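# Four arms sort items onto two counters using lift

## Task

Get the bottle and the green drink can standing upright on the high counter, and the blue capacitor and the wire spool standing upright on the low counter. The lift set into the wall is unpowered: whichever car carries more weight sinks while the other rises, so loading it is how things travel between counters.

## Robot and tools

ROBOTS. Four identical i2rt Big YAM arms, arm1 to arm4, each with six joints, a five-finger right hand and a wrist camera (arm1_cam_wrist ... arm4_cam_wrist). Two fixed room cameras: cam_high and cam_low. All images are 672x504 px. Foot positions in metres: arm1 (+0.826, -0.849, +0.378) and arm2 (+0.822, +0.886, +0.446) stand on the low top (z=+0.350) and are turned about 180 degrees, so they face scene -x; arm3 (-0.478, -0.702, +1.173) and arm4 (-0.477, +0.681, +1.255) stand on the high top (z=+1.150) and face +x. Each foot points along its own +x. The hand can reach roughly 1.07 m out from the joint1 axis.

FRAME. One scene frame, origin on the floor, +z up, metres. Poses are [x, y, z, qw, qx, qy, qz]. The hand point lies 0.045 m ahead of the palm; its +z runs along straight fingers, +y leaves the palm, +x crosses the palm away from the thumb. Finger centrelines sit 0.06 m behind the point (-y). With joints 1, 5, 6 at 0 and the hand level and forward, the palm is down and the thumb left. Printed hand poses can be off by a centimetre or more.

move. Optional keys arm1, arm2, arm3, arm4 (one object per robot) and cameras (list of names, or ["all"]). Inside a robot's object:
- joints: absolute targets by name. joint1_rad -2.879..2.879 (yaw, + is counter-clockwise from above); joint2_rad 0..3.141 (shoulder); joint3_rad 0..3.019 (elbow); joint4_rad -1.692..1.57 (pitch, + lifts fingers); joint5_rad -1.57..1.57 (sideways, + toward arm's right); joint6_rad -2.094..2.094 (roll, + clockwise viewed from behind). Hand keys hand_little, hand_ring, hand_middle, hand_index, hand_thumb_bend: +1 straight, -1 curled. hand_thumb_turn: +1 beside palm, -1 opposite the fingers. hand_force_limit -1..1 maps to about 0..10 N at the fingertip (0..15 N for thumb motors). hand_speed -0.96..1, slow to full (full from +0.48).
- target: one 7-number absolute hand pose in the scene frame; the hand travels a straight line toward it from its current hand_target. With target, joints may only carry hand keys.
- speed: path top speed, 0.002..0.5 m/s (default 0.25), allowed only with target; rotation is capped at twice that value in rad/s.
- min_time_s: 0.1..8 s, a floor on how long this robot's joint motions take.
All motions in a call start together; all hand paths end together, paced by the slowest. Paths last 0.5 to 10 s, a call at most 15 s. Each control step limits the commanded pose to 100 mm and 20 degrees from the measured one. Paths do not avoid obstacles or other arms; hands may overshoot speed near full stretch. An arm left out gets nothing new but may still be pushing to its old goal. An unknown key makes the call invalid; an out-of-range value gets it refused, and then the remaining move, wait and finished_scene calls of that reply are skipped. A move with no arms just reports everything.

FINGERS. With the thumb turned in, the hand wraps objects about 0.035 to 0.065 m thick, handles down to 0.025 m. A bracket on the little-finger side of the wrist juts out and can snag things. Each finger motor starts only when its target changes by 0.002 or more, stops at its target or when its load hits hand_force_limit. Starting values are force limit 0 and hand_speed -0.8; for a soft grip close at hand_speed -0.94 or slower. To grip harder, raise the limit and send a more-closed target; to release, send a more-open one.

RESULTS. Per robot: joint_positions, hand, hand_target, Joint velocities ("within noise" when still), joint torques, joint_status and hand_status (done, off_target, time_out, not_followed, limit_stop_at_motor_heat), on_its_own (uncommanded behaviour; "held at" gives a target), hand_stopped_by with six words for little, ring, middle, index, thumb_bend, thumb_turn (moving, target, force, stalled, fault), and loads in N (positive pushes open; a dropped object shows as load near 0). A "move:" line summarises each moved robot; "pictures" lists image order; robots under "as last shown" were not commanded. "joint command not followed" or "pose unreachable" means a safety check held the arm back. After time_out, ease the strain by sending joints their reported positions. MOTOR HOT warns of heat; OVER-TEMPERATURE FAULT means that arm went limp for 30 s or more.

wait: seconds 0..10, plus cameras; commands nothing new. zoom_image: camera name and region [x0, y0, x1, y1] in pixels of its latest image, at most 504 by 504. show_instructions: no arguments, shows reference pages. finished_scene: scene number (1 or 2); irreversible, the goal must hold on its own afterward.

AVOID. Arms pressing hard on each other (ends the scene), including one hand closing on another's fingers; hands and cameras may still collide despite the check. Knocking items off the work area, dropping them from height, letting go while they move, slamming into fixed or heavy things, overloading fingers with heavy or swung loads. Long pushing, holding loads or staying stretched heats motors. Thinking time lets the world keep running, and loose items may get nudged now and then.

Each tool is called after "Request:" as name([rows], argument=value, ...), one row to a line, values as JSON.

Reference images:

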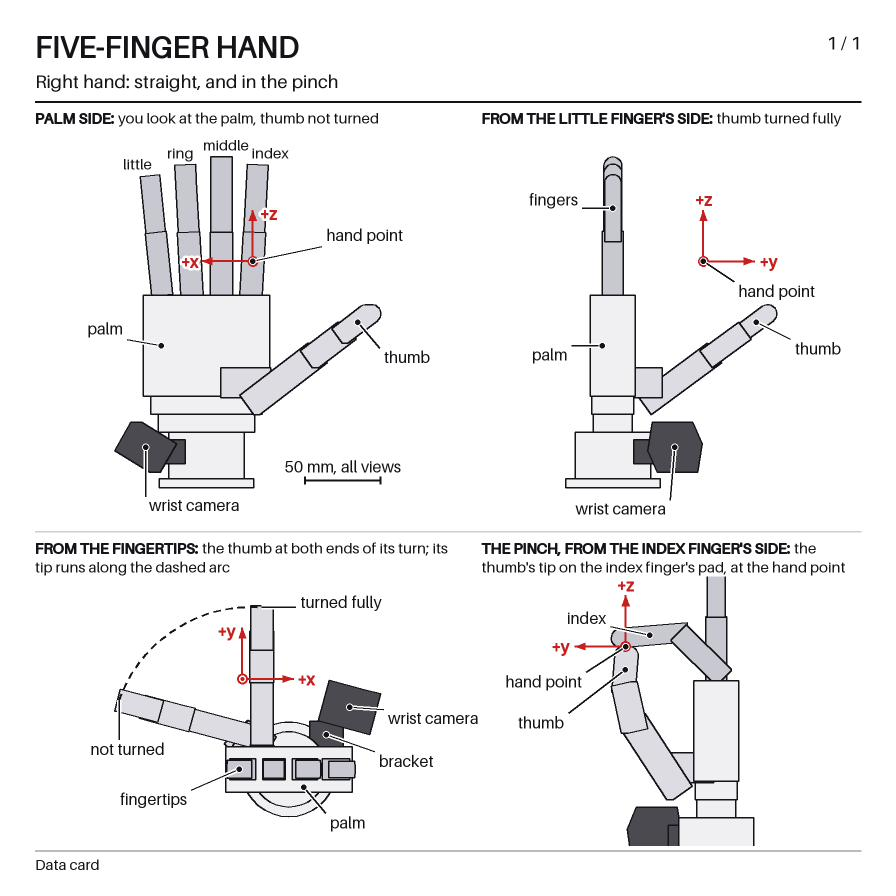

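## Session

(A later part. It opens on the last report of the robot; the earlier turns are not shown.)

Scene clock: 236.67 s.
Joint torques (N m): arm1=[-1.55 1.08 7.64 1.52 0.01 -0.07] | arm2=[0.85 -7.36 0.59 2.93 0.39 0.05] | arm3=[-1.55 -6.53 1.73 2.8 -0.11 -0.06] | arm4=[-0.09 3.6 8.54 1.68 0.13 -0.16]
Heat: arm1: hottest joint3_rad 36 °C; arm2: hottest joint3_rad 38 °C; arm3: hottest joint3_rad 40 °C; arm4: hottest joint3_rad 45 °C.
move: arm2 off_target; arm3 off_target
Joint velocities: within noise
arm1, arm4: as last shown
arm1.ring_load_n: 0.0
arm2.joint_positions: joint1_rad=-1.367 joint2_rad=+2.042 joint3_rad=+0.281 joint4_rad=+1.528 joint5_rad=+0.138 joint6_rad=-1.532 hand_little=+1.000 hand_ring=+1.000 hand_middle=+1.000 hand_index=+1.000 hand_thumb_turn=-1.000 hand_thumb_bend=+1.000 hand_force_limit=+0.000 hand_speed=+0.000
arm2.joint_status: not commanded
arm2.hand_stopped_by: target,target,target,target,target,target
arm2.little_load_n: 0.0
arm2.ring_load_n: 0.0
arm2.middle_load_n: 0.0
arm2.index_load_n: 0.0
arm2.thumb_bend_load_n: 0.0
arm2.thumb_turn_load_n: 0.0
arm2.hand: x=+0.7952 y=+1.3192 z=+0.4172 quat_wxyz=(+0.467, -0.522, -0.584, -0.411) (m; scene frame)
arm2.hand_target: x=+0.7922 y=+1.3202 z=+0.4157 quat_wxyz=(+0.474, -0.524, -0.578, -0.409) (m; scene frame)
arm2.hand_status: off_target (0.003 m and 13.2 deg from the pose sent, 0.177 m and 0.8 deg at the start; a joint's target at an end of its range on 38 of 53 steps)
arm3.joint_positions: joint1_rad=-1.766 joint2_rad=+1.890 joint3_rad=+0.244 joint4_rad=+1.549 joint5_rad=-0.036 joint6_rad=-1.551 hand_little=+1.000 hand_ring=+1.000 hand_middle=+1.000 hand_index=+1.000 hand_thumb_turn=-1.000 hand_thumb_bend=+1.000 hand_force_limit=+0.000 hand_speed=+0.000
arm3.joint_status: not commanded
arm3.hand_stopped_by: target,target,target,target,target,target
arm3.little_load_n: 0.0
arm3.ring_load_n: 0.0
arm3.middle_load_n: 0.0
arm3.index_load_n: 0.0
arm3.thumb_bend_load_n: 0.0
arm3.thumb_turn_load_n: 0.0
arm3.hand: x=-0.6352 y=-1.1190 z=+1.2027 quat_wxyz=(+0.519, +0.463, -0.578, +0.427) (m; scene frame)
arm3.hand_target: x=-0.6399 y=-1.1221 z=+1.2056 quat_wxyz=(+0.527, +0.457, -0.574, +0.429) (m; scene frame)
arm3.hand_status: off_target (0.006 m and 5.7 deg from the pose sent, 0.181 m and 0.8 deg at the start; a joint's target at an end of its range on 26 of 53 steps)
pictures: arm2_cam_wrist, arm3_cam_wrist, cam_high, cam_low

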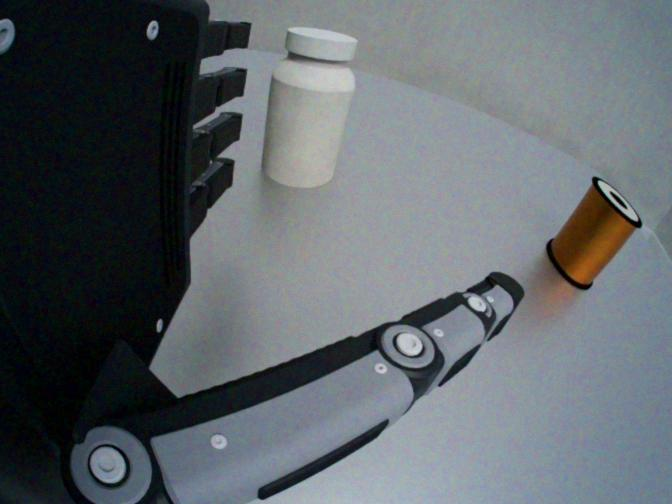

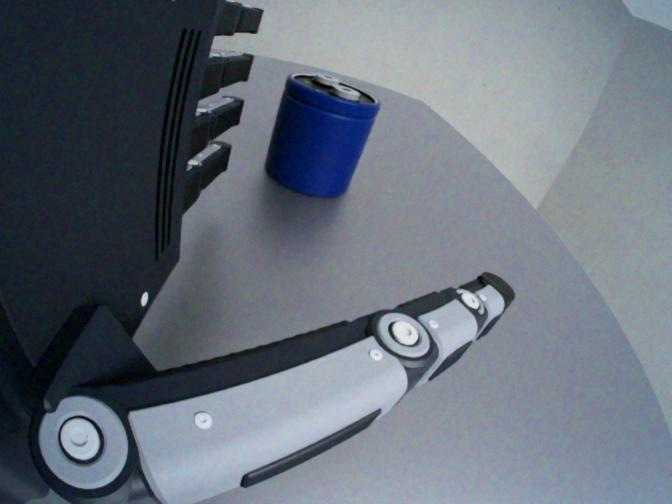

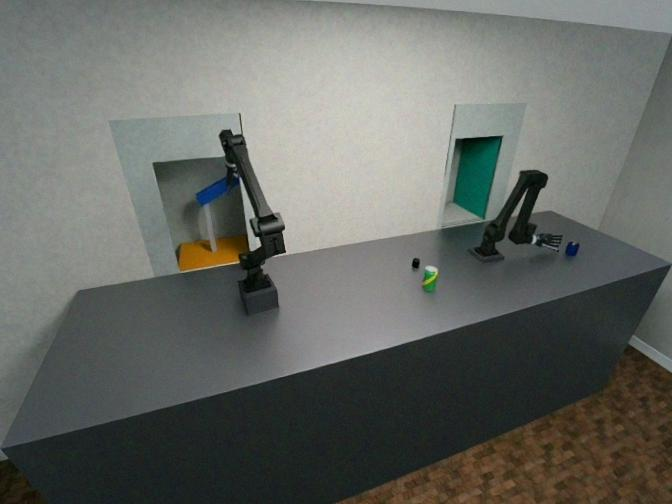

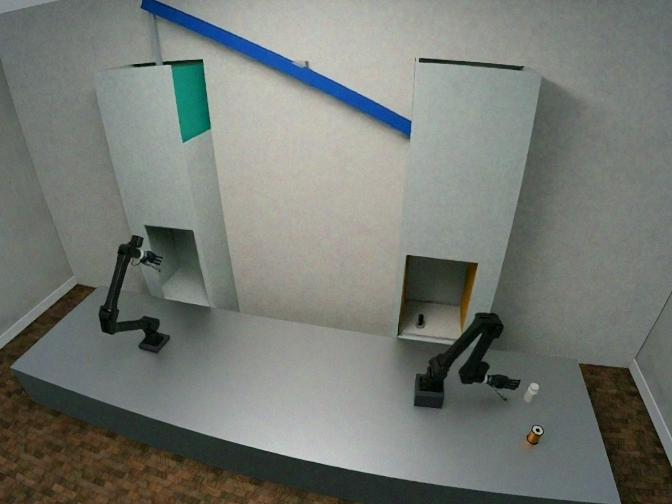

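Request:
move(arm2={"target": [0.7817, 1.4045, 0.402, -0.4754, 0.5069, 0.5935, 0.406], "speed": 0.12}, arm3={"target": [-0.6627, -1.2089, 1.189, 0.5269, 0.4591, -0.5824, 0.4154], "speed": 0.12}, cameras=["arm2_cam_wrist", "arm3_cam_wrist", "cam_low", "cam_high"])

Scene clock: 285.53 s.
Joint torques (N m): arm1=[-1.55 1.14 7.62 1.52 0.01 -0.07] | arm2=[-0.44 -9.11 2.63 1.42 -0.03 -0.22] | arm3=[-0.67 -8.29 3.69 1.07 -0.02 -0.14] | arm4=[0.21 3.14 8.51 1.62 0.13 -0.17]
Heat: arm1: hottest joint3_rad 36 °C; arm2: hottest joint3_rad 33 °C; arm3: hottest joint3_rad 37 °C; arm4: hottest joint3_rad 46 °C.
move: arm2 off_target; arm3 off_target
Joint velocities: within noise
arm1, arm4: as last shown
arm1.little_load_n: 0.5
arm2.joint_positions: joint1_rad=-1.406 joint2_rad=+2.065 joint3_rad=+0.494 joint4_rad=+1.378 joint5_rad=+0.061 joint6_rad=-1.545 hand_little=+1.000 hand_ring=+1.000 hand_middle=+1.000 hand_index=+1.000 hand_thumb_turn=-1.000 hand_thumb_bend=+1.000 hand_force_limit=+0.000 hand_speed=+0.000
arm2.joint_status: not commanded
arm2.hand_stopped_by: target,target,target,target,target,target
arm2.little_load_n: 0.0
arm2.ring_load_n: 0.0
arm2.middle_load_n: 0.0
arm2.index_load_n: -0.5
arm2.thumb_bend_load_n: 0.0
arm2.thumb_turn_load_n: 0.5
arm2.hand: x=+0.7790 y=+1.4033 z=+0.4142 quat_wxyz=(+0.488, -0.505, -0.583, -0.409) (m; scene frame)
arm2.hand_target: x=+0.7817 y=+1.4041 z=+0.4023 quat_wxyz=(+0.475, -0.507, -0.594, -0.406) (m; scene frame)
arm2.hand_status: off_target (0.013 m and 1.9 deg from the pose sent, 0.088 m and 2.4 deg at the start)
arm3.joint_positions: joint1_rad=-1.766 joint2_rad=+1.942 joint3_rad=+0.483 joint4_rad=+1.378 joint5_rad=-0.007 joint6_rad=-1.551 hand_little=+1.000 hand_ring=+1.000 hand_middle=+1.000 hand_index=+1.000 hand_thumb_turn=-1.000 hand_thumb_bend=+1.000 hand_force_limit=+0.000 hand_speed=+0.000
arm3.joint_status: not commanded
arm3.hand_stopped_by: target,target,target,target,target,target
arm3.little_load_n: 0.0
arm3.ring_load_n: 0.0
arm3.middle_load_n: 0.0
arm3.index_load_n: 0.0
arm3.thumb_bend_load_n: 0.0
arm3.thumb_turn_load_n: 0.5
arm3.hand: x=-0.6618 y=-1.2031 z=+1.1987 quat_wxyz=(+0.531, +0.452, -0.579, +0.422) (m; scene frame)
arm3.hand_target: x=-0.6627 y=-1.2084 z=+1.1889 quat_wxyz=(+0.527, +0.459, -0.583, +0.415) (m; scene frame)
arm3.hand_status: off_target (0.011 m and 1.2 deg from the pose sent, 0.095 m and 1.7 deg at the start)
arm4.thumb_turn_load_n: 0.0
pictures: arm2_cam_wrist, arm3_cam_wrist, cam_high, cam_low

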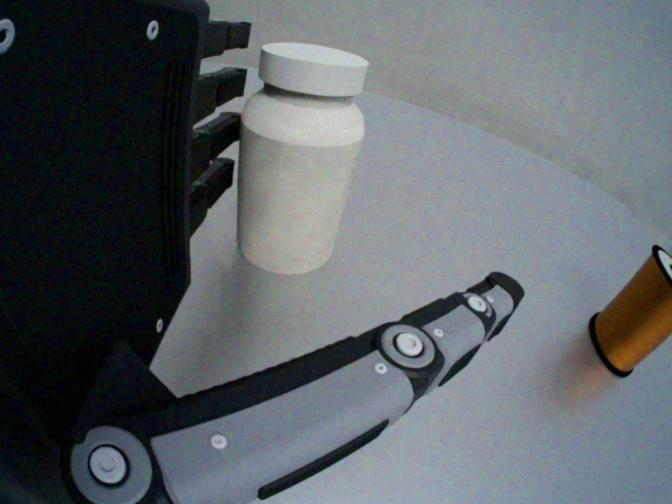

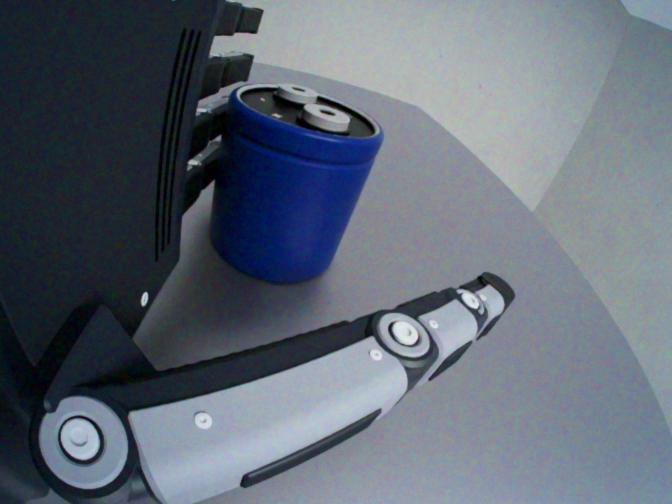

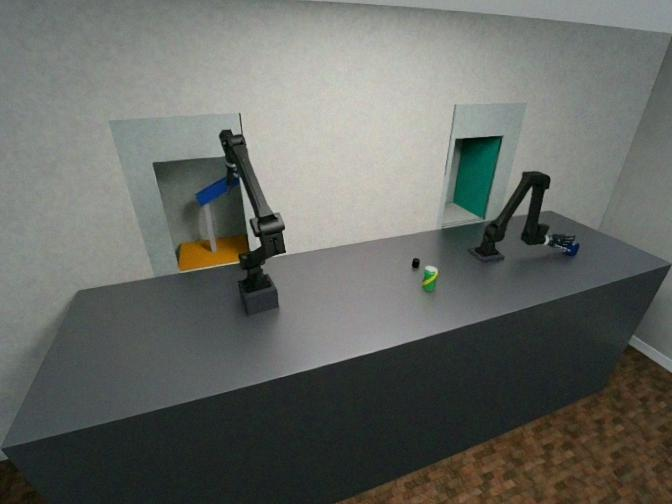

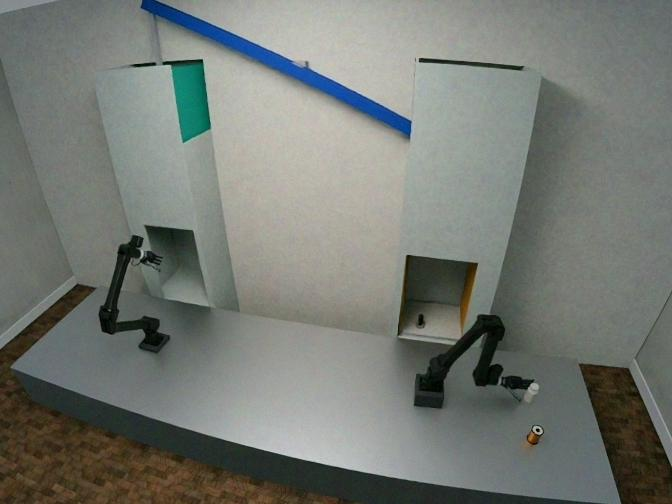

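Request:
move(arm2={"target": [0.773, 1.4587, 0.392, -0.4754, 0.5069, 0.5935, 0.406], "speed": 0.08}, arm3={"target": [-0.6737, -1.2572, 1.177, 0.5269, 0.4591, -0.5824, 0.4154], "speed": 0.08}, cameras=["arm2_cam_wrist", "arm3_cam_wrist"])

Scene clock: 302.60 s.
Joint torques (N m): arm1=[-1.49 1.08 7.62 1.51 0.01 -0.07] | arm2=[-0.5 -10.58 3.81 1.58 -0.03 -0.25] | arm3=[-0.5 -9.7 4.52 1.1 -0.02 -0.14] | arm4=[-0.15 3.31 8.53 1.62 0.12 -0.15]
Heat: arm1: hottest joint3_rad 36 °C; arm2: hottest joint3_rad 33 °C; arm3: hottest joint3_rad 37 °C; arm4: hottest joint3_rad 46 °C.
move: arm2 off_target; arm3 off_target
Joint velocities: within noise
arm1, arm4: as last shown
arm1.little_load_n: 0.0
arm2.joint_positions: joint1_rad=-1.413 joint2_rad=+2.110 joint3_rad=+0.645 joint4_rad=+1.270 joint5_rad=+0.053 joint6_rad=-1.545 hand_little=+1.000 hand_ring=+1.000 hand_middle=+1.000 hand_index=+1.000 hand_thumb_turn=-1.000 hand_thumb_bend=+1.000 hand_force_limit=+0.000 hand_speed=+0.000
arm2.joint_status: not commanded
arm2.hand_stopped_by: target,target,target,target,target,target
arm2.little_load_n: -0.5
arm2.ring_load_n: 0.0
arm2.middle_load_n: 0.0
arm2.index_load_n: 0.0
arm2.thumb_bend_load_n: 0.0
arm2.thumb_turn_load_n: 0.5
arm2.hand: x=+0.7697 y=+1.4560 z=+0.4048 quat_wxyz=(+0.487, -0.505, -0.584, -0.408) (m; scene frame)
arm2.hand_target: x=+0.7730 y=+1.4583 z=+0.3923 quat_wxyz=(+0.476, -0.507, -0.593, -0.406) (m; scene frame)
arm2.hand_status: off_target (0.014 m and 1.8 deg from the pose sent, 0.060 m and 1.9 deg at the start)
arm3.joint_positions: joint1_rad=-1.766 joint2_rad=+2.011 joint3_rad=+0.620 joint4_rad=+1.311 joint5_rad=-0.005 joint6_rad=-1.551 hand_little=+1.000 hand_ring=+1.000 hand_middle=+1.000 hand_index=+1.000 hand_thumb_turn=-1.000 hand_thumb_bend=+1.000 hand_force_limit=+0.000 hand_speed=+0.000
arm3.joint_status: not commanded
arm3.hand_stopped_by: target,target,target,target,target,target
arm3.little_load_n: 0.0
arm3.ring_load_n: 0.5
arm3.middle_load_n: 0.0
arm3.index_load_n: 0.0
arm3.thumb_bend_load_n: -0.5
arm3.thumb_turn_load_n: 0.5
arm3.hand: x=-0.6737 y=-1.2493 z=+1.1878 quat_wxyz=(+0.531, +0.452, -0.580, +0.422) (m; scene frame)
arm3.hand_target: x=-0.6736 y=-1.2567 z=+1.1775 quat_wxyz=(+0.527, +0.459, -0.582, +0.416) (m; scene frame)
arm3.hand_status: off_target (0.013 m and 1.2 deg from the pose sent, 0.059 m and 1.2 deg at the start)
pictures: arm2_cam_wrist, arm3_cam_wrist

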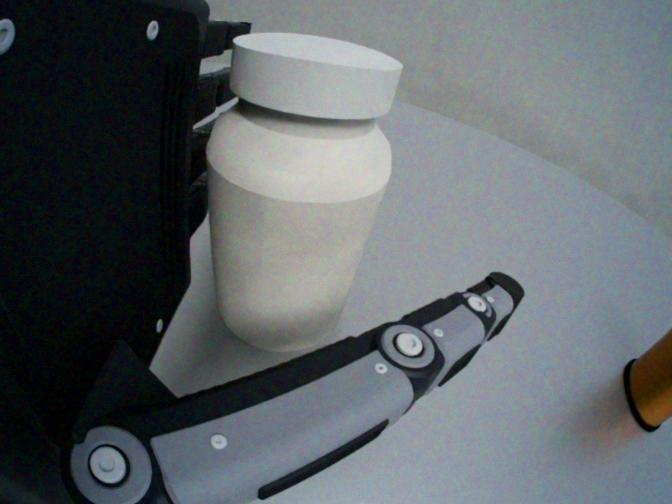

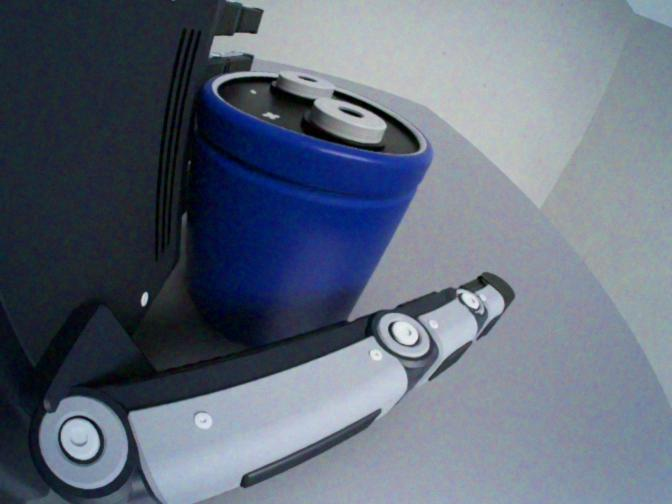

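Request:
move(arm2={"joints": {"hand_speed": -0.6, "hand_little": 0.45, "hand_ring": 0.45, "hand_middle": 0.45, "hand_index": 0.45, "hand_thumb_bend": 0.6}}, arm3={"joints": {"hand_speed": -0.6, "hand_middle": 0.45, "hand_index": 0.45, "hand_thumb_bend": 0.6}}, cameras=["arm2_cam_wrist", "arm3_cam_wrist"])

Scene clock: 315.23 s.
Joint torques (N m): arm1=[-1.49 1.14 7.64 1.52 0.01 -0.07] | arm2=[-0.5 -10.46 3.81 1.4 0.06 -0.26] | arm3=[-0.56 -9.82 4.4 1.1 -0.02 -0.14] | arm4=[0.03 3.31 8.62 1.65 0.11 -0.14]
Heat: arm1: hottest joint3_rad 36 °C; arm2: hottest joint3_rad 33 °C; arm3: hottest joint3_rad 37 °C; arm4: hottest joint3_rad 46 °C.
move: arm2 done; arm3 done
Joint velocities: within noise
arm1, arm4: as last shown
arm2.joint_positions: joint1_rad=-1.413 joint2_rad=+2.111 joint3_rad=+0.645 joint4_rad=+1.270 joint5_rad=+0.052 joint6_rad=-1.545 hand_little=+0.450 hand_ring=+0.450 hand_middle=+0.450 hand_index=+0.450 hand_thumb_turn=-1.000 hand_thumb_bend=+0.600 hand_force_limit=+0.000 hand_speed=-0.600
arm2.joint_status: all done
arm2.hand_stopped_by: target,target,target,target,target,target
arm2.little_load_n: 0.0
arm2.ring_load_n: 0.0
arm2.middle_load_n: 0.0
arm2.index_load_n: 0.0
arm2.thumb_bend_load_n: 0.0
arm2.thumb_turn_load_n: 0.5
arm2.hand: x=+0.7694 y=+1.4559 z=+0.4044 quat_wxyz=(+0.488, -0.505, -0.584, -0.407) (m; scene frame)
arm2.hand_target: x=+0.7731 y=+1.4583 z=+0.3923 quat_wxyz=(+0.476, -0.507, -0.593, -0.406) (m; scene frame)
arm2.hand_status: not commanded
arm3.joint_positions: joint1_rad=-1.766 joint2_rad=+2.013 joint3_rad=+0.622 joint4_rad=+1.311 joint5_rad=-0.005 joint6_rad=-1.551 hand_little=+1.000 hand_ring=+1.000 hand_middle=+0.450 hand_index=+0.450 hand_thumb_turn=-1.000 hand_thumb_bend=+0.600 hand_force_limit=+0.000 hand_speed=-0.600
arm3.joint_status: all done
arm3.hand_stopped_by: target,target,target,target,target,target
arm3.little_load_n: 0.0
arm3.ring_load_n: 0.0
arm3.middle_load_n: 0.0
arm3.index_load_n: 0.0
arm3.thumb_bend_load_n: 0.0
arm3.thumb_turn_load_n: 0.5
arm3.hand: x=-0.6738 y=-1.2500 z=+1.1876 quat_wxyz=(+0.531, +0.452, -0.580, +0.422) (m; scene frame)
arm3.hand_target: x=-0.6737 y=-1.2567 z=+1.1774 quat_wxyz=(+0.527, +0.459, -0.582, +0.416) (m; scene frame)
arm3.hand_status: not commanded
arm4.little_load_n: -0.5
arm4.ring_load_n: 0.5
pictures: arm2_cam_wrist, arm3_cam_wrist

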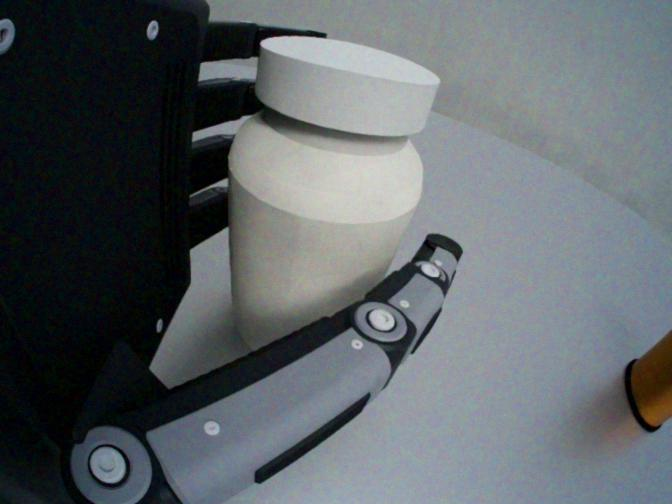

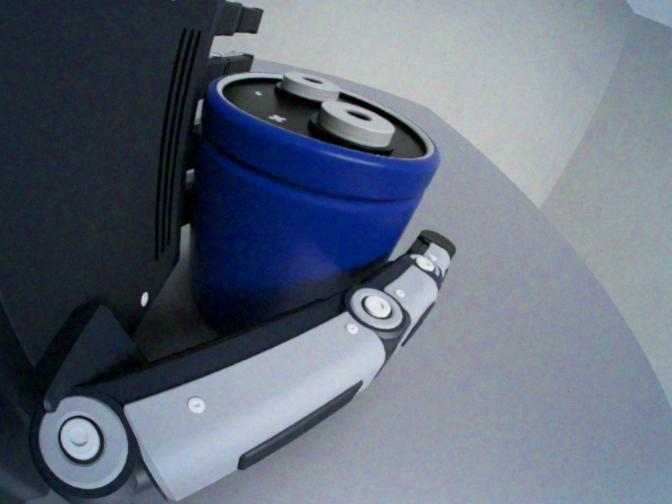

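Request:
move(arm2={"joints": {"hand_speed": -0.92, "hand_little": -1, "hand_ring": -1, "hand_middle": -1, "hand_index": -1, "hand_thumb_bend": -1}}, arm3={"joints": {"hand_speed": -0.92, "hand_middle": -1, "hand_index": -1, "hand_thumb_bend": -1}}, cameras=["arm2_cam_wrist", "arm3_cam_wrist"])

Scene clock: 327.20 s.
Joint torques (N m): arm1=[-1.49 1.14 7.64 1.52 0.01 -0.07] | arm2=[-0.5 -10.46 3.73 1.4 0.06 -0.23] | arm3=[-0.56 -9.88 4.38 1.1 -0.02 -0.14] | arm4=[0.15 3.19 8.62 1.59 0.13 -0.16]
Heat: arm1: hottest joint3_rad 36 °C; arm2: hottest joint2_rad 33 °C; arm3: hottest joint3_rad 37 °C; arm4: hottest joint3_rad 46 °C.
move: arm2 off_target; arm3 off_target
Joint velocities: within noise
arm1, arm4: as last shown
arm2.joint_positions: joint1_rad=-1.413 joint2_rad=+2.111 joint3_rad=+0.646 joint4_rad=+1.270 joint5_rad=+0.052 joint6_rad=-1.550 hand_little=-0.049 hand_ring=+0.168 hand_middle=+0.258 hand_index=+0.340 hand_thumb_turn=-1.000 hand_thumb_bend=+0.542 hand_force_limit=+0.000 hand_speed=-0.920
arm2.joint_status: hand_little off_target (ended at -0.049, target -1.000); hand_ring off_target (ended at +0.168, target -1.000); hand_middle off_target (ended at +0.258, target -1.000); hand_index off_target (ended at +0.340, target -1.000); hand_thumb_bend off_target (ended at +0.542, target -1.000); the others done
arm2.hand_stopped_by: force,force,force,force,force,target
arm2.little_load_n: 5.0
arm2.ring_load_n: 3.5
arm2.middle_load_n: 1.0
arm2.index_load_n: 1.0
arm2.thumb_bend_load_n: 12.5
arm2.thumb_turn_load_n: 7.0
arm2.hand: x=+0.7694 y=+1.4565 z=+0.4050 quat_wxyz=(+0.487, -0.503, -0.585, -0.409) (m; scene frame)
arm2.hand_target: x=+0.7732 y=+1.4582 z=+0.3924 quat_wxyz=(+0.476, -0.507, -0.593, -0.406) (m; scene frame)
arm2.hand_status: not commanded
arm3.joint_positions: joint1_rad=-1.765 joint2_rad=+2.013 joint3_rad=+0.622 joint4_rad=+1.311 joint5_rad=-0.005 joint6_rad=-1.551 hand_little=+1.000 hand_ring=+1.000 hand_middle=+0.265 hand_index=+0.340 hand_thumb_turn=-1.000 hand_thumb_bend=+0.548 hand_force_limit=+0.000 hand_speed=-0.920
arm3.joint_status: hand_middle off_target (ended at +0.265, target -1.000); hand_index off_target (ended at +0.340, target -1.000); hand_thumb_bend off_target (ended at +0.548, target -1.000); the others done
arm3.hand_stopped_by: target,target,force,force,force,target
arm3.little_load_n: -0.5
arm3.ring_load_n: 0.0
arm3.middle_load_n: 5.0
arm3.index_load_n: 2.0
arm3.thumb_bend_load_n: 10.0
arm3.thumb_turn_load_n: 1.0
arm3.hand: x=-0.6736 y=-1.2500 z=+1.1874 quat_wxyz=(+0.531, +0.452, -0.580, +0.422) (m; scene frame)
arm3.hand_target: x=-0.6735 y=-1.2568 z=+1.1774 quat_wxyz=(+0.527, +0.459, -0.582, +0.416) (m; scene frame)
arm3.hand_status: not commanded
arm4.little_load_n: 0.0
arm4.ring_load_n: 0.0
arm4.thumb_turn_load_n: 0.5
pictures: arm2_cam_wrist, arm3_cam_wrist

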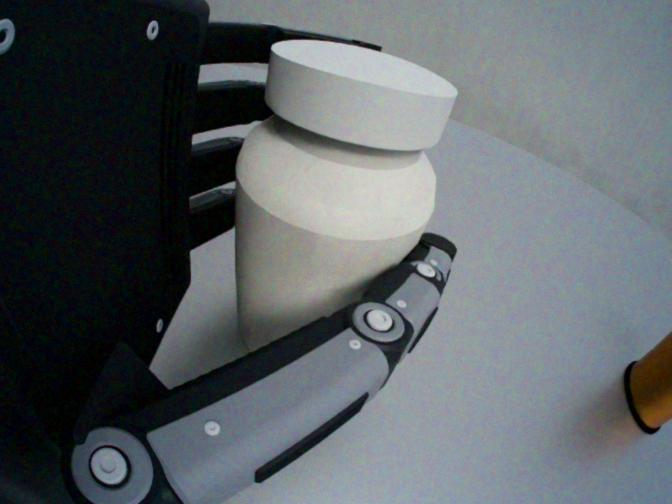

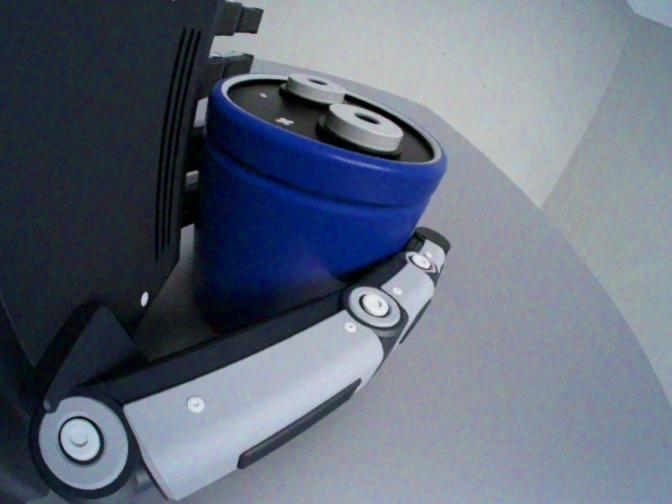

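Request:
move(arm2={"joints": {"hand_speed": -0.94, "hand_ring": -0.98, "hand_middle": -0.98, "hand_index": -0.98}}, arm3={"joints": {"hand_speed": -0.94, "hand_middle": -0.98, "hand_index": -0.98}})

Scene clock: 332.50 s.
Joint torques (N m): arm1=[-1.49 1.2 7.62 1.5 0.01 -0.06] | arm2=[-0.5 -10.52 3.71 1.4 0.05 -0.23] | arm3=[-0.56 -9.88 4.38 1.1 -0.02 -0.14] | arm4=[-0.32 3.31 8.54 1.68 0.12 -0.14]
Heat: arm1: hottest joint3_rad 36 °C; arm2: hottest joint2_rad 33 °C; arm3: hottest joint3_rad 37 °C; arm4: hottest joint3_rad 46 °C.
move: arm2 off_target; arm3 off_target
Joint velocities: within noise
arm1, arm4: as last shown
arm2.joint_positions: joint1_rad=-1.413 joint2_rad=+2.112 joint3_rad=+0.646 joint4_rad=+1.270 joint5_rad=+0.052 joint6_rad=-1.550 hand_little=-0.049 hand_ring=+0.158 hand_middle=+0.237 hand_index=+0.313 hand_thumb_turn=-1.000 hand_thumb_bend=+0.543 hand_force_limit=+0.000 hand_speed=-0.940
arm2.joint_status: hand_ring off_target (ended at +0.158, target -0.980); hand_middle off_target (ended at +0.237, target -0.980); hand_index off_target (ended at +0.313, target -0.980); the others done
arm2.hand_stopped_by: force,force,force,force,force,target
arm2.little_load_n: 2.5
arm2.ring_load_n: 3.0
arm2.middle_load_n: 4.5
arm2.index_load_n: 4.5
arm2.thumb_bend_load_n: 17.0
arm2.thumb_turn_load_n: 4.0
arm2.hand: x=+0.7694 y=+1.4564 z=+0.4048 quat_wxyz=(+0.487, -0.503, -0.585, -0.409) (m; scene frame)
arm2.hand_target: x=+0.7732 y=+1.4582 z=+0.3925 quat_wxyz=(+0.476, -0.507, -0.593, -0.406) (m; scene frame)
arm2.hand_status: not commanded
arm3.joint_positions: joint1_rad=-1.765 joint2_rad=+2.013 joint3_rad=+0.622 joint4_rad=+1.311 joint5_rad=-0.005 joint6_rad=-1.551 hand_little=+1.000 hand_ring=+1.000 hand_middle=+0.265 hand_index=+0.330 hand_thumb_turn=-1.000 hand_thumb_bend=+0.548 hand_force_limit=+0.000 hand_speed=-0.940
arm3.joint_status: hand_middle off_target (ended at +0.265, target -0.980); hand_index off_target (ended at +0.330, target -0.980); the others done
arm3.hand_stopped_by: target,target,force,force,force,target
arm3.little_load_n: 0.0
arm3.ring_load_n: 0.0
arm3.middle_load_n: 3.5
arm3.index_load_n: 5.0
arm3.thumb_bend_load_n: 11.5
arm3.thumb_turn_load_n: 1.0
arm3.hand: x=-0.6736 y=-1.2500 z=+1.1874 quat_wxyz=(+0.531, +0.452, -0.580, +0.422) (m; scene frame)
arm3.hand_target: x=-0.6735 y=-1.2568 z=+1.1774 quat_wxyz=(+0.527, +0.459, -0.582, +0.416) (m; scene frame)
arm3.hand_status: not commanded
arm4.thumb_turn_load_n: 0.0
pictures: none

Request:
move(arm2={"target": [0.773, 1.4582, 0.4325, -0.4754, 0.5069, 0.5935, 0.406], "speed": 0.06}, arm3={"target": [-0.6736, -1.2567, 1.2175, 0.5269, 0.4591, -0.5824, 0.4154], "speed": 0.06}, cameras=["arm2_cam_wrist", "arm3_cam_wrist"])

Scene clock: 339.17 s.
Joint torques (N m): arm1=[-1.55 1.08 7.62 1.5 0.01 -0.07] | arm2=[-0.38 -12.98 3.23 1.69 0.07 -0.23] | arm3=[-0.62 -14.39 3.6 1.73 -0.05 -0.14] | arm4=[0.21 3.31 8.53 1.65 0.13 -0.16]
Heat: arm1: hottest joint3_rad 37 °C; arm2: hottest joint2_rad 33 °C; arm3: hottest joint3_rad 37 °C; arm4: hottest joint3_rad 47 °C.
move: arm2 done; arm3 off_target
Joint velocities: within noise
arm1.joint_positions: joint1_rad=+0.011 joint2_rad=+0.634 joint3_rad=+1.391 joint4_rad=-1.542 joint5_rad=-0.004 joint6_rad=-1.196 hand_little=+1.000 hand_ring=+1.000 hand_middle=+1.000 hand_index=+1.000 hand_thumb_turn=-1.000 hand_thumb_bend=+1.000 hand_force_limit=+0.000 hand_speed=+0.000
arm1.joint_status: not commanded
arm1.hand_stopped_by: target,target,target,target,target,target
arm1.little_load_n: 0.0
arm1.ring_load_n: 0.0
arm1.middle_load_n: 0.0
arm1.index_load_n: 0.0
arm1.thumb_bend_load_n: 0.0
arm1.thumb_turn_load_n: 0.0
arm1.hand: x=+0.6454 y=-0.7996 z=+0.8276 quat_wxyz=(-0.384, +0.184, +0.902, -0.068) (m; scene frame)
arm1.hand_target: x=+0.6463 y=-0.7977 z=+0.8355 quat_wxyz=(-0.394, +0.188, +0.897, -0.068) (m; scene frame)
arm1.hand_status: not commanded
arm2.joint_positions: joint1_rad=-1.413 joint2_rad=+2.008 joint3_rad=+0.634 joint4_rad=+1.149 joint5_rad=+0.052 joint6_rad=-1.550 hand_little=-0.049 hand_ring=+0.158 hand_middle=+0.237 hand_index=+0.313 hand_thumb_turn=-1.000 hand_thumb_bend=+0.543 hand_force_limit=+0.000 hand_speed=-0.940
arm2.joint_status: not commanded
arm2.hand_stopped_by: force,force,force,force,force,target
arm2.little_load_n: 2.0
arm2.ring_load_n: 3.0
arm2.middle_load_n: 4.5
arm2.index_load_n: 5.0
arm2.thumb_bend_load_n: 17.0
arm2.thumb_turn_load_n: 3.5
arm2.hand: x=+0.7693 y=+1.4570 z=+0.4273 quat_wxyz=(+0.478, -0.509, -0.593, -0.402) (m; scene frame)
arm2.hand_target: x=+0.7730 y=+1.4580 z=+0.4321 quat_wxyz=(+0.475, -0.507, -0.594, -0.406) (m; scene frame)
arm2.hand_status: done (0.007 m and 0.6 deg from the pose sent, 0.028 m and 1.7 deg at the start)
arm3.joint_positions: joint1_rad=-1.765 joint2_rad=+1.936 joint3_rad=+0.622 joint4_rad=+1.173 joint5_rad=-0.005 joint6_rad=-1.551 hand_little=+1.000 hand_ring=+1.000 hand_middle=+0.265 hand_index=+0.330 hand_thumb_turn=-1.000 hand_thumb_bend=+0.548 hand_force_limit=+0.000 hand_speed=-0.940
arm3.joint_status: not commanded
arm3.hand_stopped_by: target,target,force,force,force,target
arm3.little_load_n: 0.0
arm3.ring_load_n: 0.0
arm3.middle_load_n: 3.5
arm3.index_load_n: 5.0
arm3.thumb_bend_load_n: 11.0
arm3.thumb_turn_load_n: 0.5
arm3.hand: x=-0.6736 y=-1.2502 z=+1.1940 quat_wxyz=(+0.513, +0.464, -0.596, +0.408) (m; scene frame)
arm3.hand_target: x=-0.6736 y=-1.2565 z=+1.2172 quat_wxyz=(+0.527, +0.459, -0.582, +0.415) (m; scene frame)
arm3.hand_status: off_target (0.024 m and 2.5 deg from the pose sent, 0.031 m and 1.2 deg at the start)
arm4.joint_positions: joint1_rad=+0.092 joint2_rad=+0.611 joint3_rad=+1.337 joint4_rad=-1.541 joint5_rad=-0.004 joint6_rad=-1.197 hand_little=+1.000 hand_ring=+1.000 hand_middle=+1.000 hand_index=+1.000 hand_thumb_turn=-1.000 hand_thumb_bend=+1.000 hand_force_limit=+0.000 hand_speed=+0.000
arm4.joint_status: not commanded
arm4.hand_stopped_by: target,target,target,target,target,target
arm4.little_load_n: 0.0
arm4.ring_load_n: -0.5
arm4.middle_load_n: 0.0
arm4.index_load_n: 0.0
arm4.thumb_bend_load_n: 0.0
arm4.thumb_turn_load_n: 0.0
arm4.hand: x=-0.2935 y=+0.6789 z=+1.6839 quat_wxyz=(-0.106, +0.925, -0.073, +0.358) (m; scene frame)
arm4.hand_target: x=-0.2930 y=+0.6806 z=+1.6938 quat_wxyz=(-0.110, +0.920, -0.069, +0.369) (m; scene frame)
arm4.hand_status: not commanded
pictures: arm2_cam_wrist, arm3_cam_wrist

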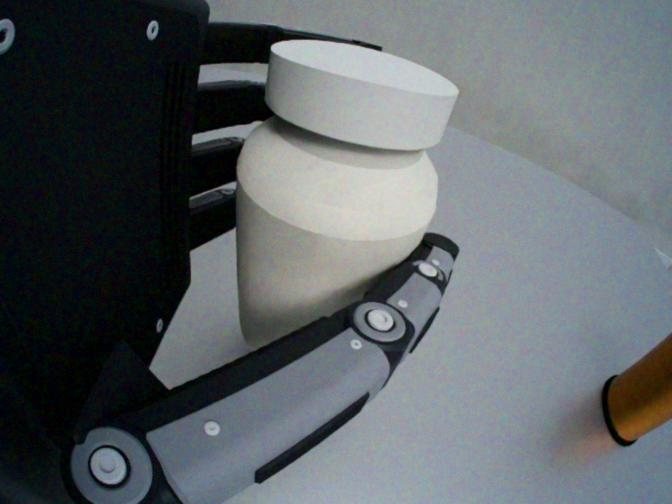

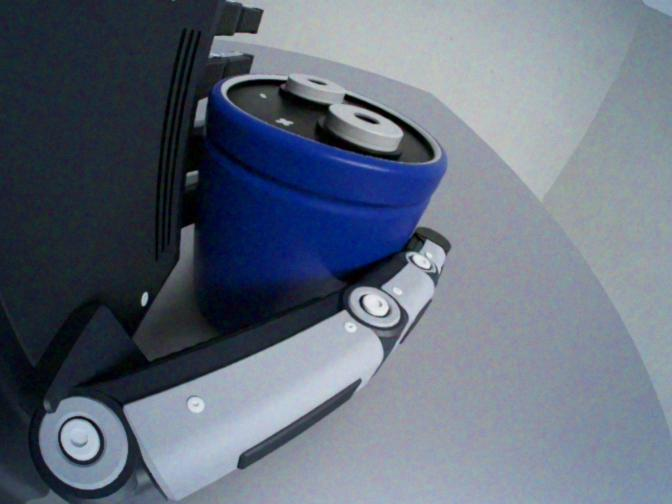

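Request:
move(arm3={"target": [-0.6736, -1.2567, 1.2575, 0.5269, 0.4591, -0.5824, 0.4154], "speed": 0.06}, arm2={"target": [0.773, 1.4582, 0.4725, -0.4754, 0.5069, 0.5935, 0.406], "speed": 0.06}, cameras=["arm2_cam_wrist", "arm3_cam_wrist", "cam_high", "cam_low"])

Scene clock: 345.23 s.
Joint torques (N m): arm1=[-1.55 1.08 7.62 1.52 0.01 -0.07] | arm2=[-0.44 -12.51 4.31 1.65 0.07 -0.23] | arm3=[-0.73 -13.74 4.34 1.76 -0.11 -0.15] | arm4=[-0.03 3.08 8.53 1.65 0.13 -0.18]
Heat: arm1: hottest joint3_rad 37 °C; arm2: hottest joint2_rad 34 °C; arm3: hottest joint3_rad 36 °C; arm4: hottest joint3_rad 47 °C.
move: arm2 done; arm3 off_target
Joint velocities: within noise
arm1, arm4: as last shown
arm2.joint_positions: joint1_rad=-1.413 joint2_rad=+1.870 joint3_rad=+0.620 joint4_rad=+1.025 joint5_rad=+0.052 joint6_rad=-1.550 hand_little=-0.049 hand_ring=+0.158 hand_middle=+0.237 hand_index=+0.313 hand_thumb_turn=-1.000 hand_thumb_bend=+0.543 hand_force_limit=+0.000 hand_speed=-0.940
arm2.joint_status: not commanded
arm2.hand_stopped_by: force,force,force,force,force,target
arm2.little_load_n: 2.0
arm2.ring_load_n: 3.0
arm2.middle_load_n: 4.5
arm2.index_load_n: 5.0
arm2.thumb_bend_load_n: 17.0
arm2.thumb_turn_load_n: 3.5
arm2.hand: x=+0.7693 y=+1.4572 z=+0.4664 quat_wxyz=(+0.477, -0.509, -0.593, -0.402) (m; scene frame)
arm2.hand_target: x=+0.7730 y=+1.4583 z=+0.4725 quat_wxyz=(+0.476, -0.507, -0.593, -0.406) (m; scene frame)
arm2.hand_status: done (0.007 m and 0.6 deg from the pose sent, 0.045 m and 0.6 deg at the start)
arm3.joint_positions: joint1_rad=-1.765 joint2_rad=+1.801 joint3_rad=+0.622 joint4_rad=+1.041 joint5_rad=-0.005 joint6_rad=-1.551 hand_little=+1.000 hand_ring=+1.000 hand_middle=+0.265 hand_index=+0.330 hand_thumb_turn=-1.000 hand_thumb_bend=+0.548 hand_force_limit=+0.000 hand_speed=-0.940
arm3.joint_status: not commanded
arm3.hand_stopped_by: target,target,force,force,force,target
arm3.little_load_n: 0.5
arm3.ring_load_n: 0.0
arm3.middle_load_n: 3.5
arm3.index_load_n: 5.0
arm3.thumb_bend_load_n: 11.0
arm3.thumb_turn_load_n: 0.5
arm3.hand: x=-0.6739 y=-1.2532 z=+1.2352 quat_wxyz=(+0.514, +0.463, -0.595, +0.408) (m; scene frame)
arm3.hand_target: x=-0.6736 y=-1.2566 z=+1.2569 quat_wxyz=(+0.527, +0.459, -0.582, +0.415) (m; scene frame)
arm3.hand_status: off_target (0.023 m and 2.3 deg from the pose sent, 0.064 m and 2.5 deg at the start)
arm4.ring_load_n: 0.0
pictures: arm2_cam_wrist, arm3_cam_wrist, cam_high, cam_low

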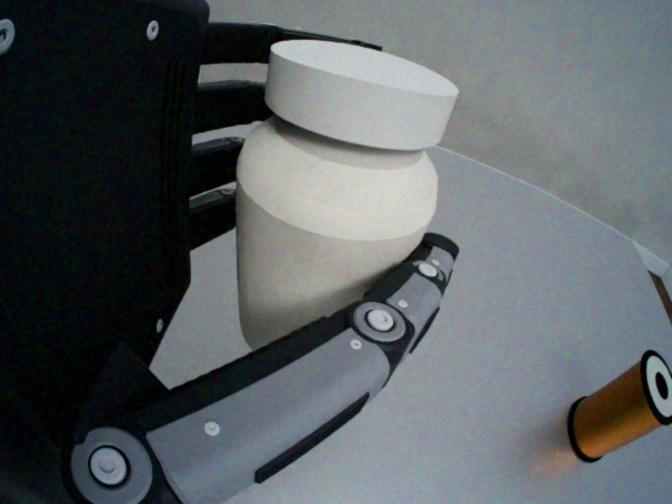

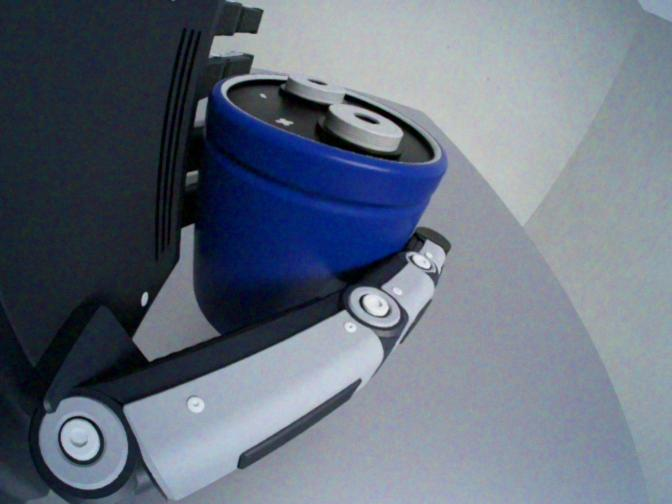

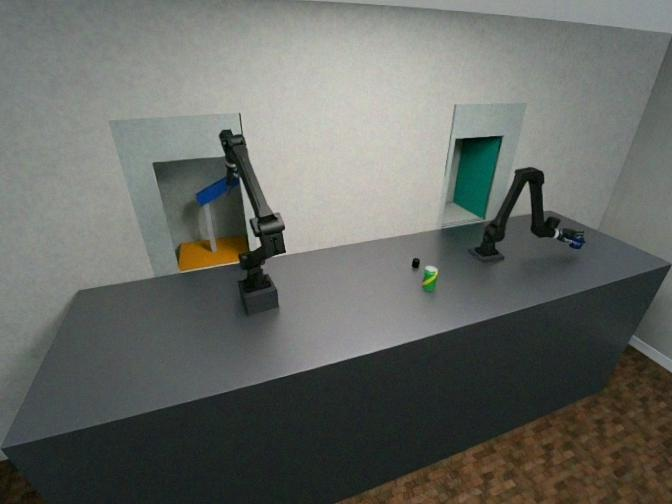

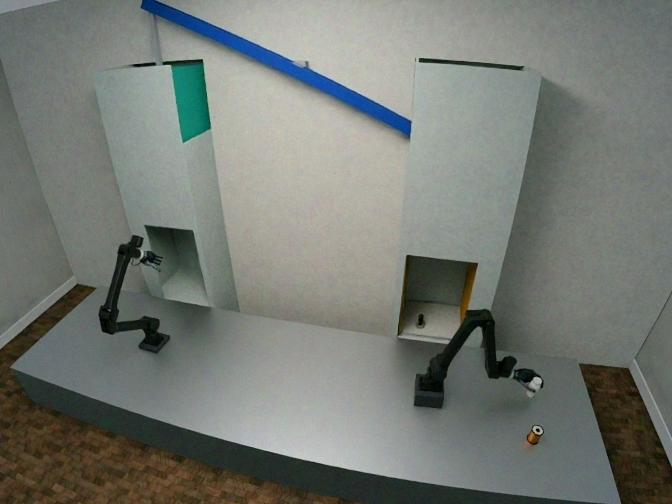

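Request:
move(arm2={"target": [0.778, 1.25, 0.68, -0.4754, 0.5069, 0.5935, 0.406], "speed": 0.15}, arm3={"target": [-0.586, -1.06, 1.43, 0.5269, 0.4591, -0.5824, 0.4154], "speed": 0.15}, cameras=["arm2_cam_wrist", "arm3_cam_wrist", "cam_high", "cam_low"])

Scene clock: 380.93 s.
Joint torques (N m): arm1=[-1.55 1.14 7.64 1.52 0.01 -0.07] | arm2=[0.85 -1.44 13.42 1.77 0.41 -0.05] | arm3=[0.09 -1.03 10.4 1.72 0.05 -0.08] | arm4=[0.03 3.25 8.61 1.62 0.11 -0.14]
Heat: arm1: hottest joint3_rad 37 °C; arm2: hottest joint3_rad 34 °C; arm3: hottest joint3_rad 37 °C; arm4: hottest joint3_rad 47 °C.
move: arm2 off_target; arm3 off_target
Joint velocities: within noise
arm1, arm4: as last shown
arm2.joint_positions: joint1_rad=-1.225 joint2_rad=+0.595 joint3_rad=+0.341 joint4_rad=-0.024 joint5_rad=+0.241 joint6_rad=-1.525 hand_little=-0.049 hand_ring=+0.158 hand_middle=+0.237 hand_index=+0.313 hand_thumb_turn=-1.000 hand_thumb_bend=+0.543 hand_force_limit=+0.000 hand_speed=-0.940
arm2.joint_status: not commanded
arm2.hand_stopped_by: force,force,force,force,force,target
arm2.little_load_n: 1.5
arm2.ring_load_n: 3.5
arm2.middle_load_n: 5.0
arm2.index_load_n: 5.0
arm2.thumb_bend_load_n: 17.0
arm2.thumb_turn_load_n: 3.5
arm2.hand: x=+0.7826 y=+1.2441 z=+0.6493 quat_wxyz=(+0.456, -0.511, -0.609, -0.399) (m; scene frame)
arm2.hand_target: x=+0.7784 y=+1.2492 z=+0.6798 quat_wxyz=(+0.476, -0.506, -0.594, -0.406) (m; scene frame)
arm2.hand_status: off_target (0.032 m and 3.0 deg from the pose sent, 0.298 m and 0.6 deg at the start)
arm3.joint_positions: joint1_rad=-1.577 joint2_rad=+0.587 joint3_rad=+0.336 joint4_rad=+0.099 joint5_rad=+0.185 joint6_rad=-1.541 hand_little=+1.000 hand_ring=+1.000 hand_middle=+0.265 hand_index=+0.330 hand_thumb_turn=-1.000 hand_thumb_bend=+0.548 hand_force_limit=+0.000 hand_speed=-0.940
arm3.joint_status: not commanded
arm3.hand_stopped_by: target,target,force,force,force,target
arm3.little_load_n: 0.0
arm3.ring_load_n: 0.0
arm3.middle_load_n: 3.5
arm3.index_load_n: 4.5
arm3.thumb_bend_load_n: 11.0
arm3.thumb_turn_load_n: 0.5
arm3.hand: x=-0.5890 y=-1.0576 z=+1.4041 quat_wxyz=(+0.515, +0.470, -0.595, +0.400) (m; scene frame)
arm3.hand_target: x=-0.5862 y=-1.0598 z=+1.4300 quat_wxyz=(+0.527, +0.459, -0.582, +0.416) (m; scene frame)
arm3.hand_status: off_target (0.026 m and 2.9 deg from the pose sent, 0.288 m and 2.3 deg at the start)
pictures: arm2_cam_wrist, arm3_cam_wrist, cam_high, cam_low

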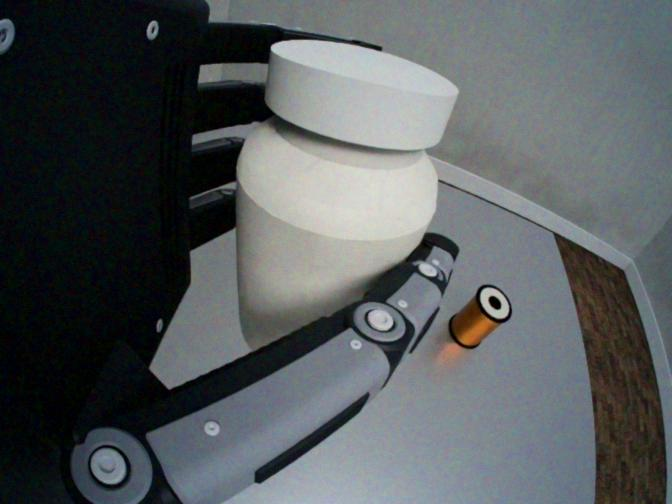

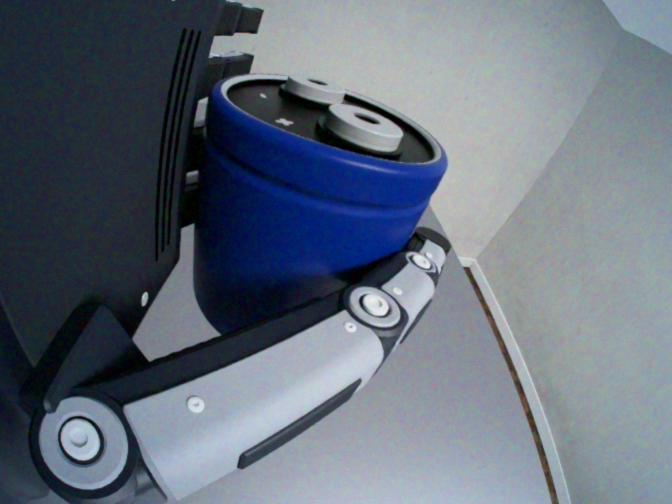

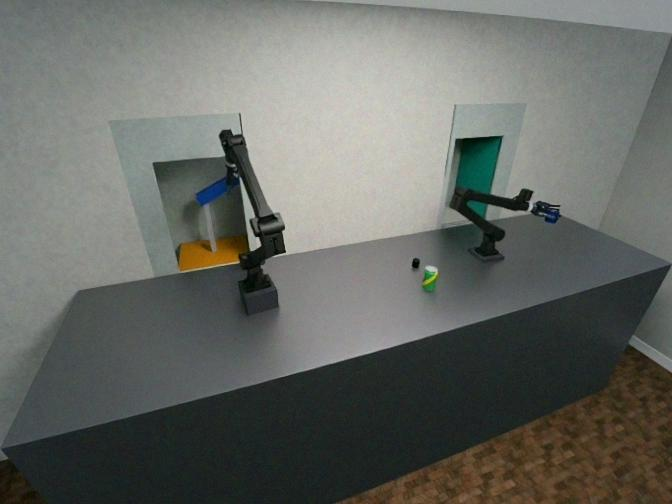

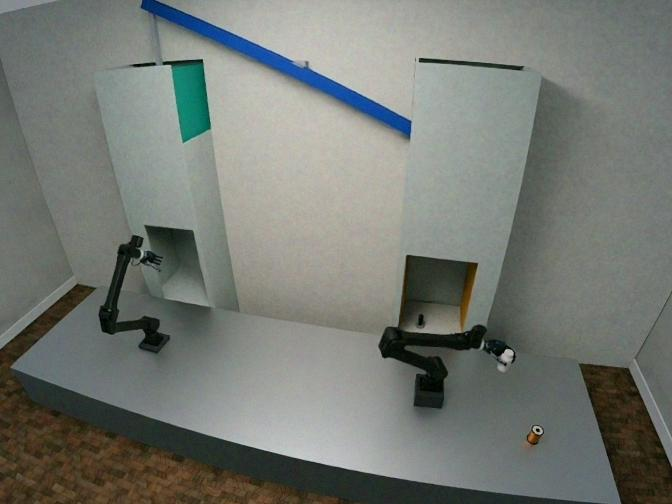

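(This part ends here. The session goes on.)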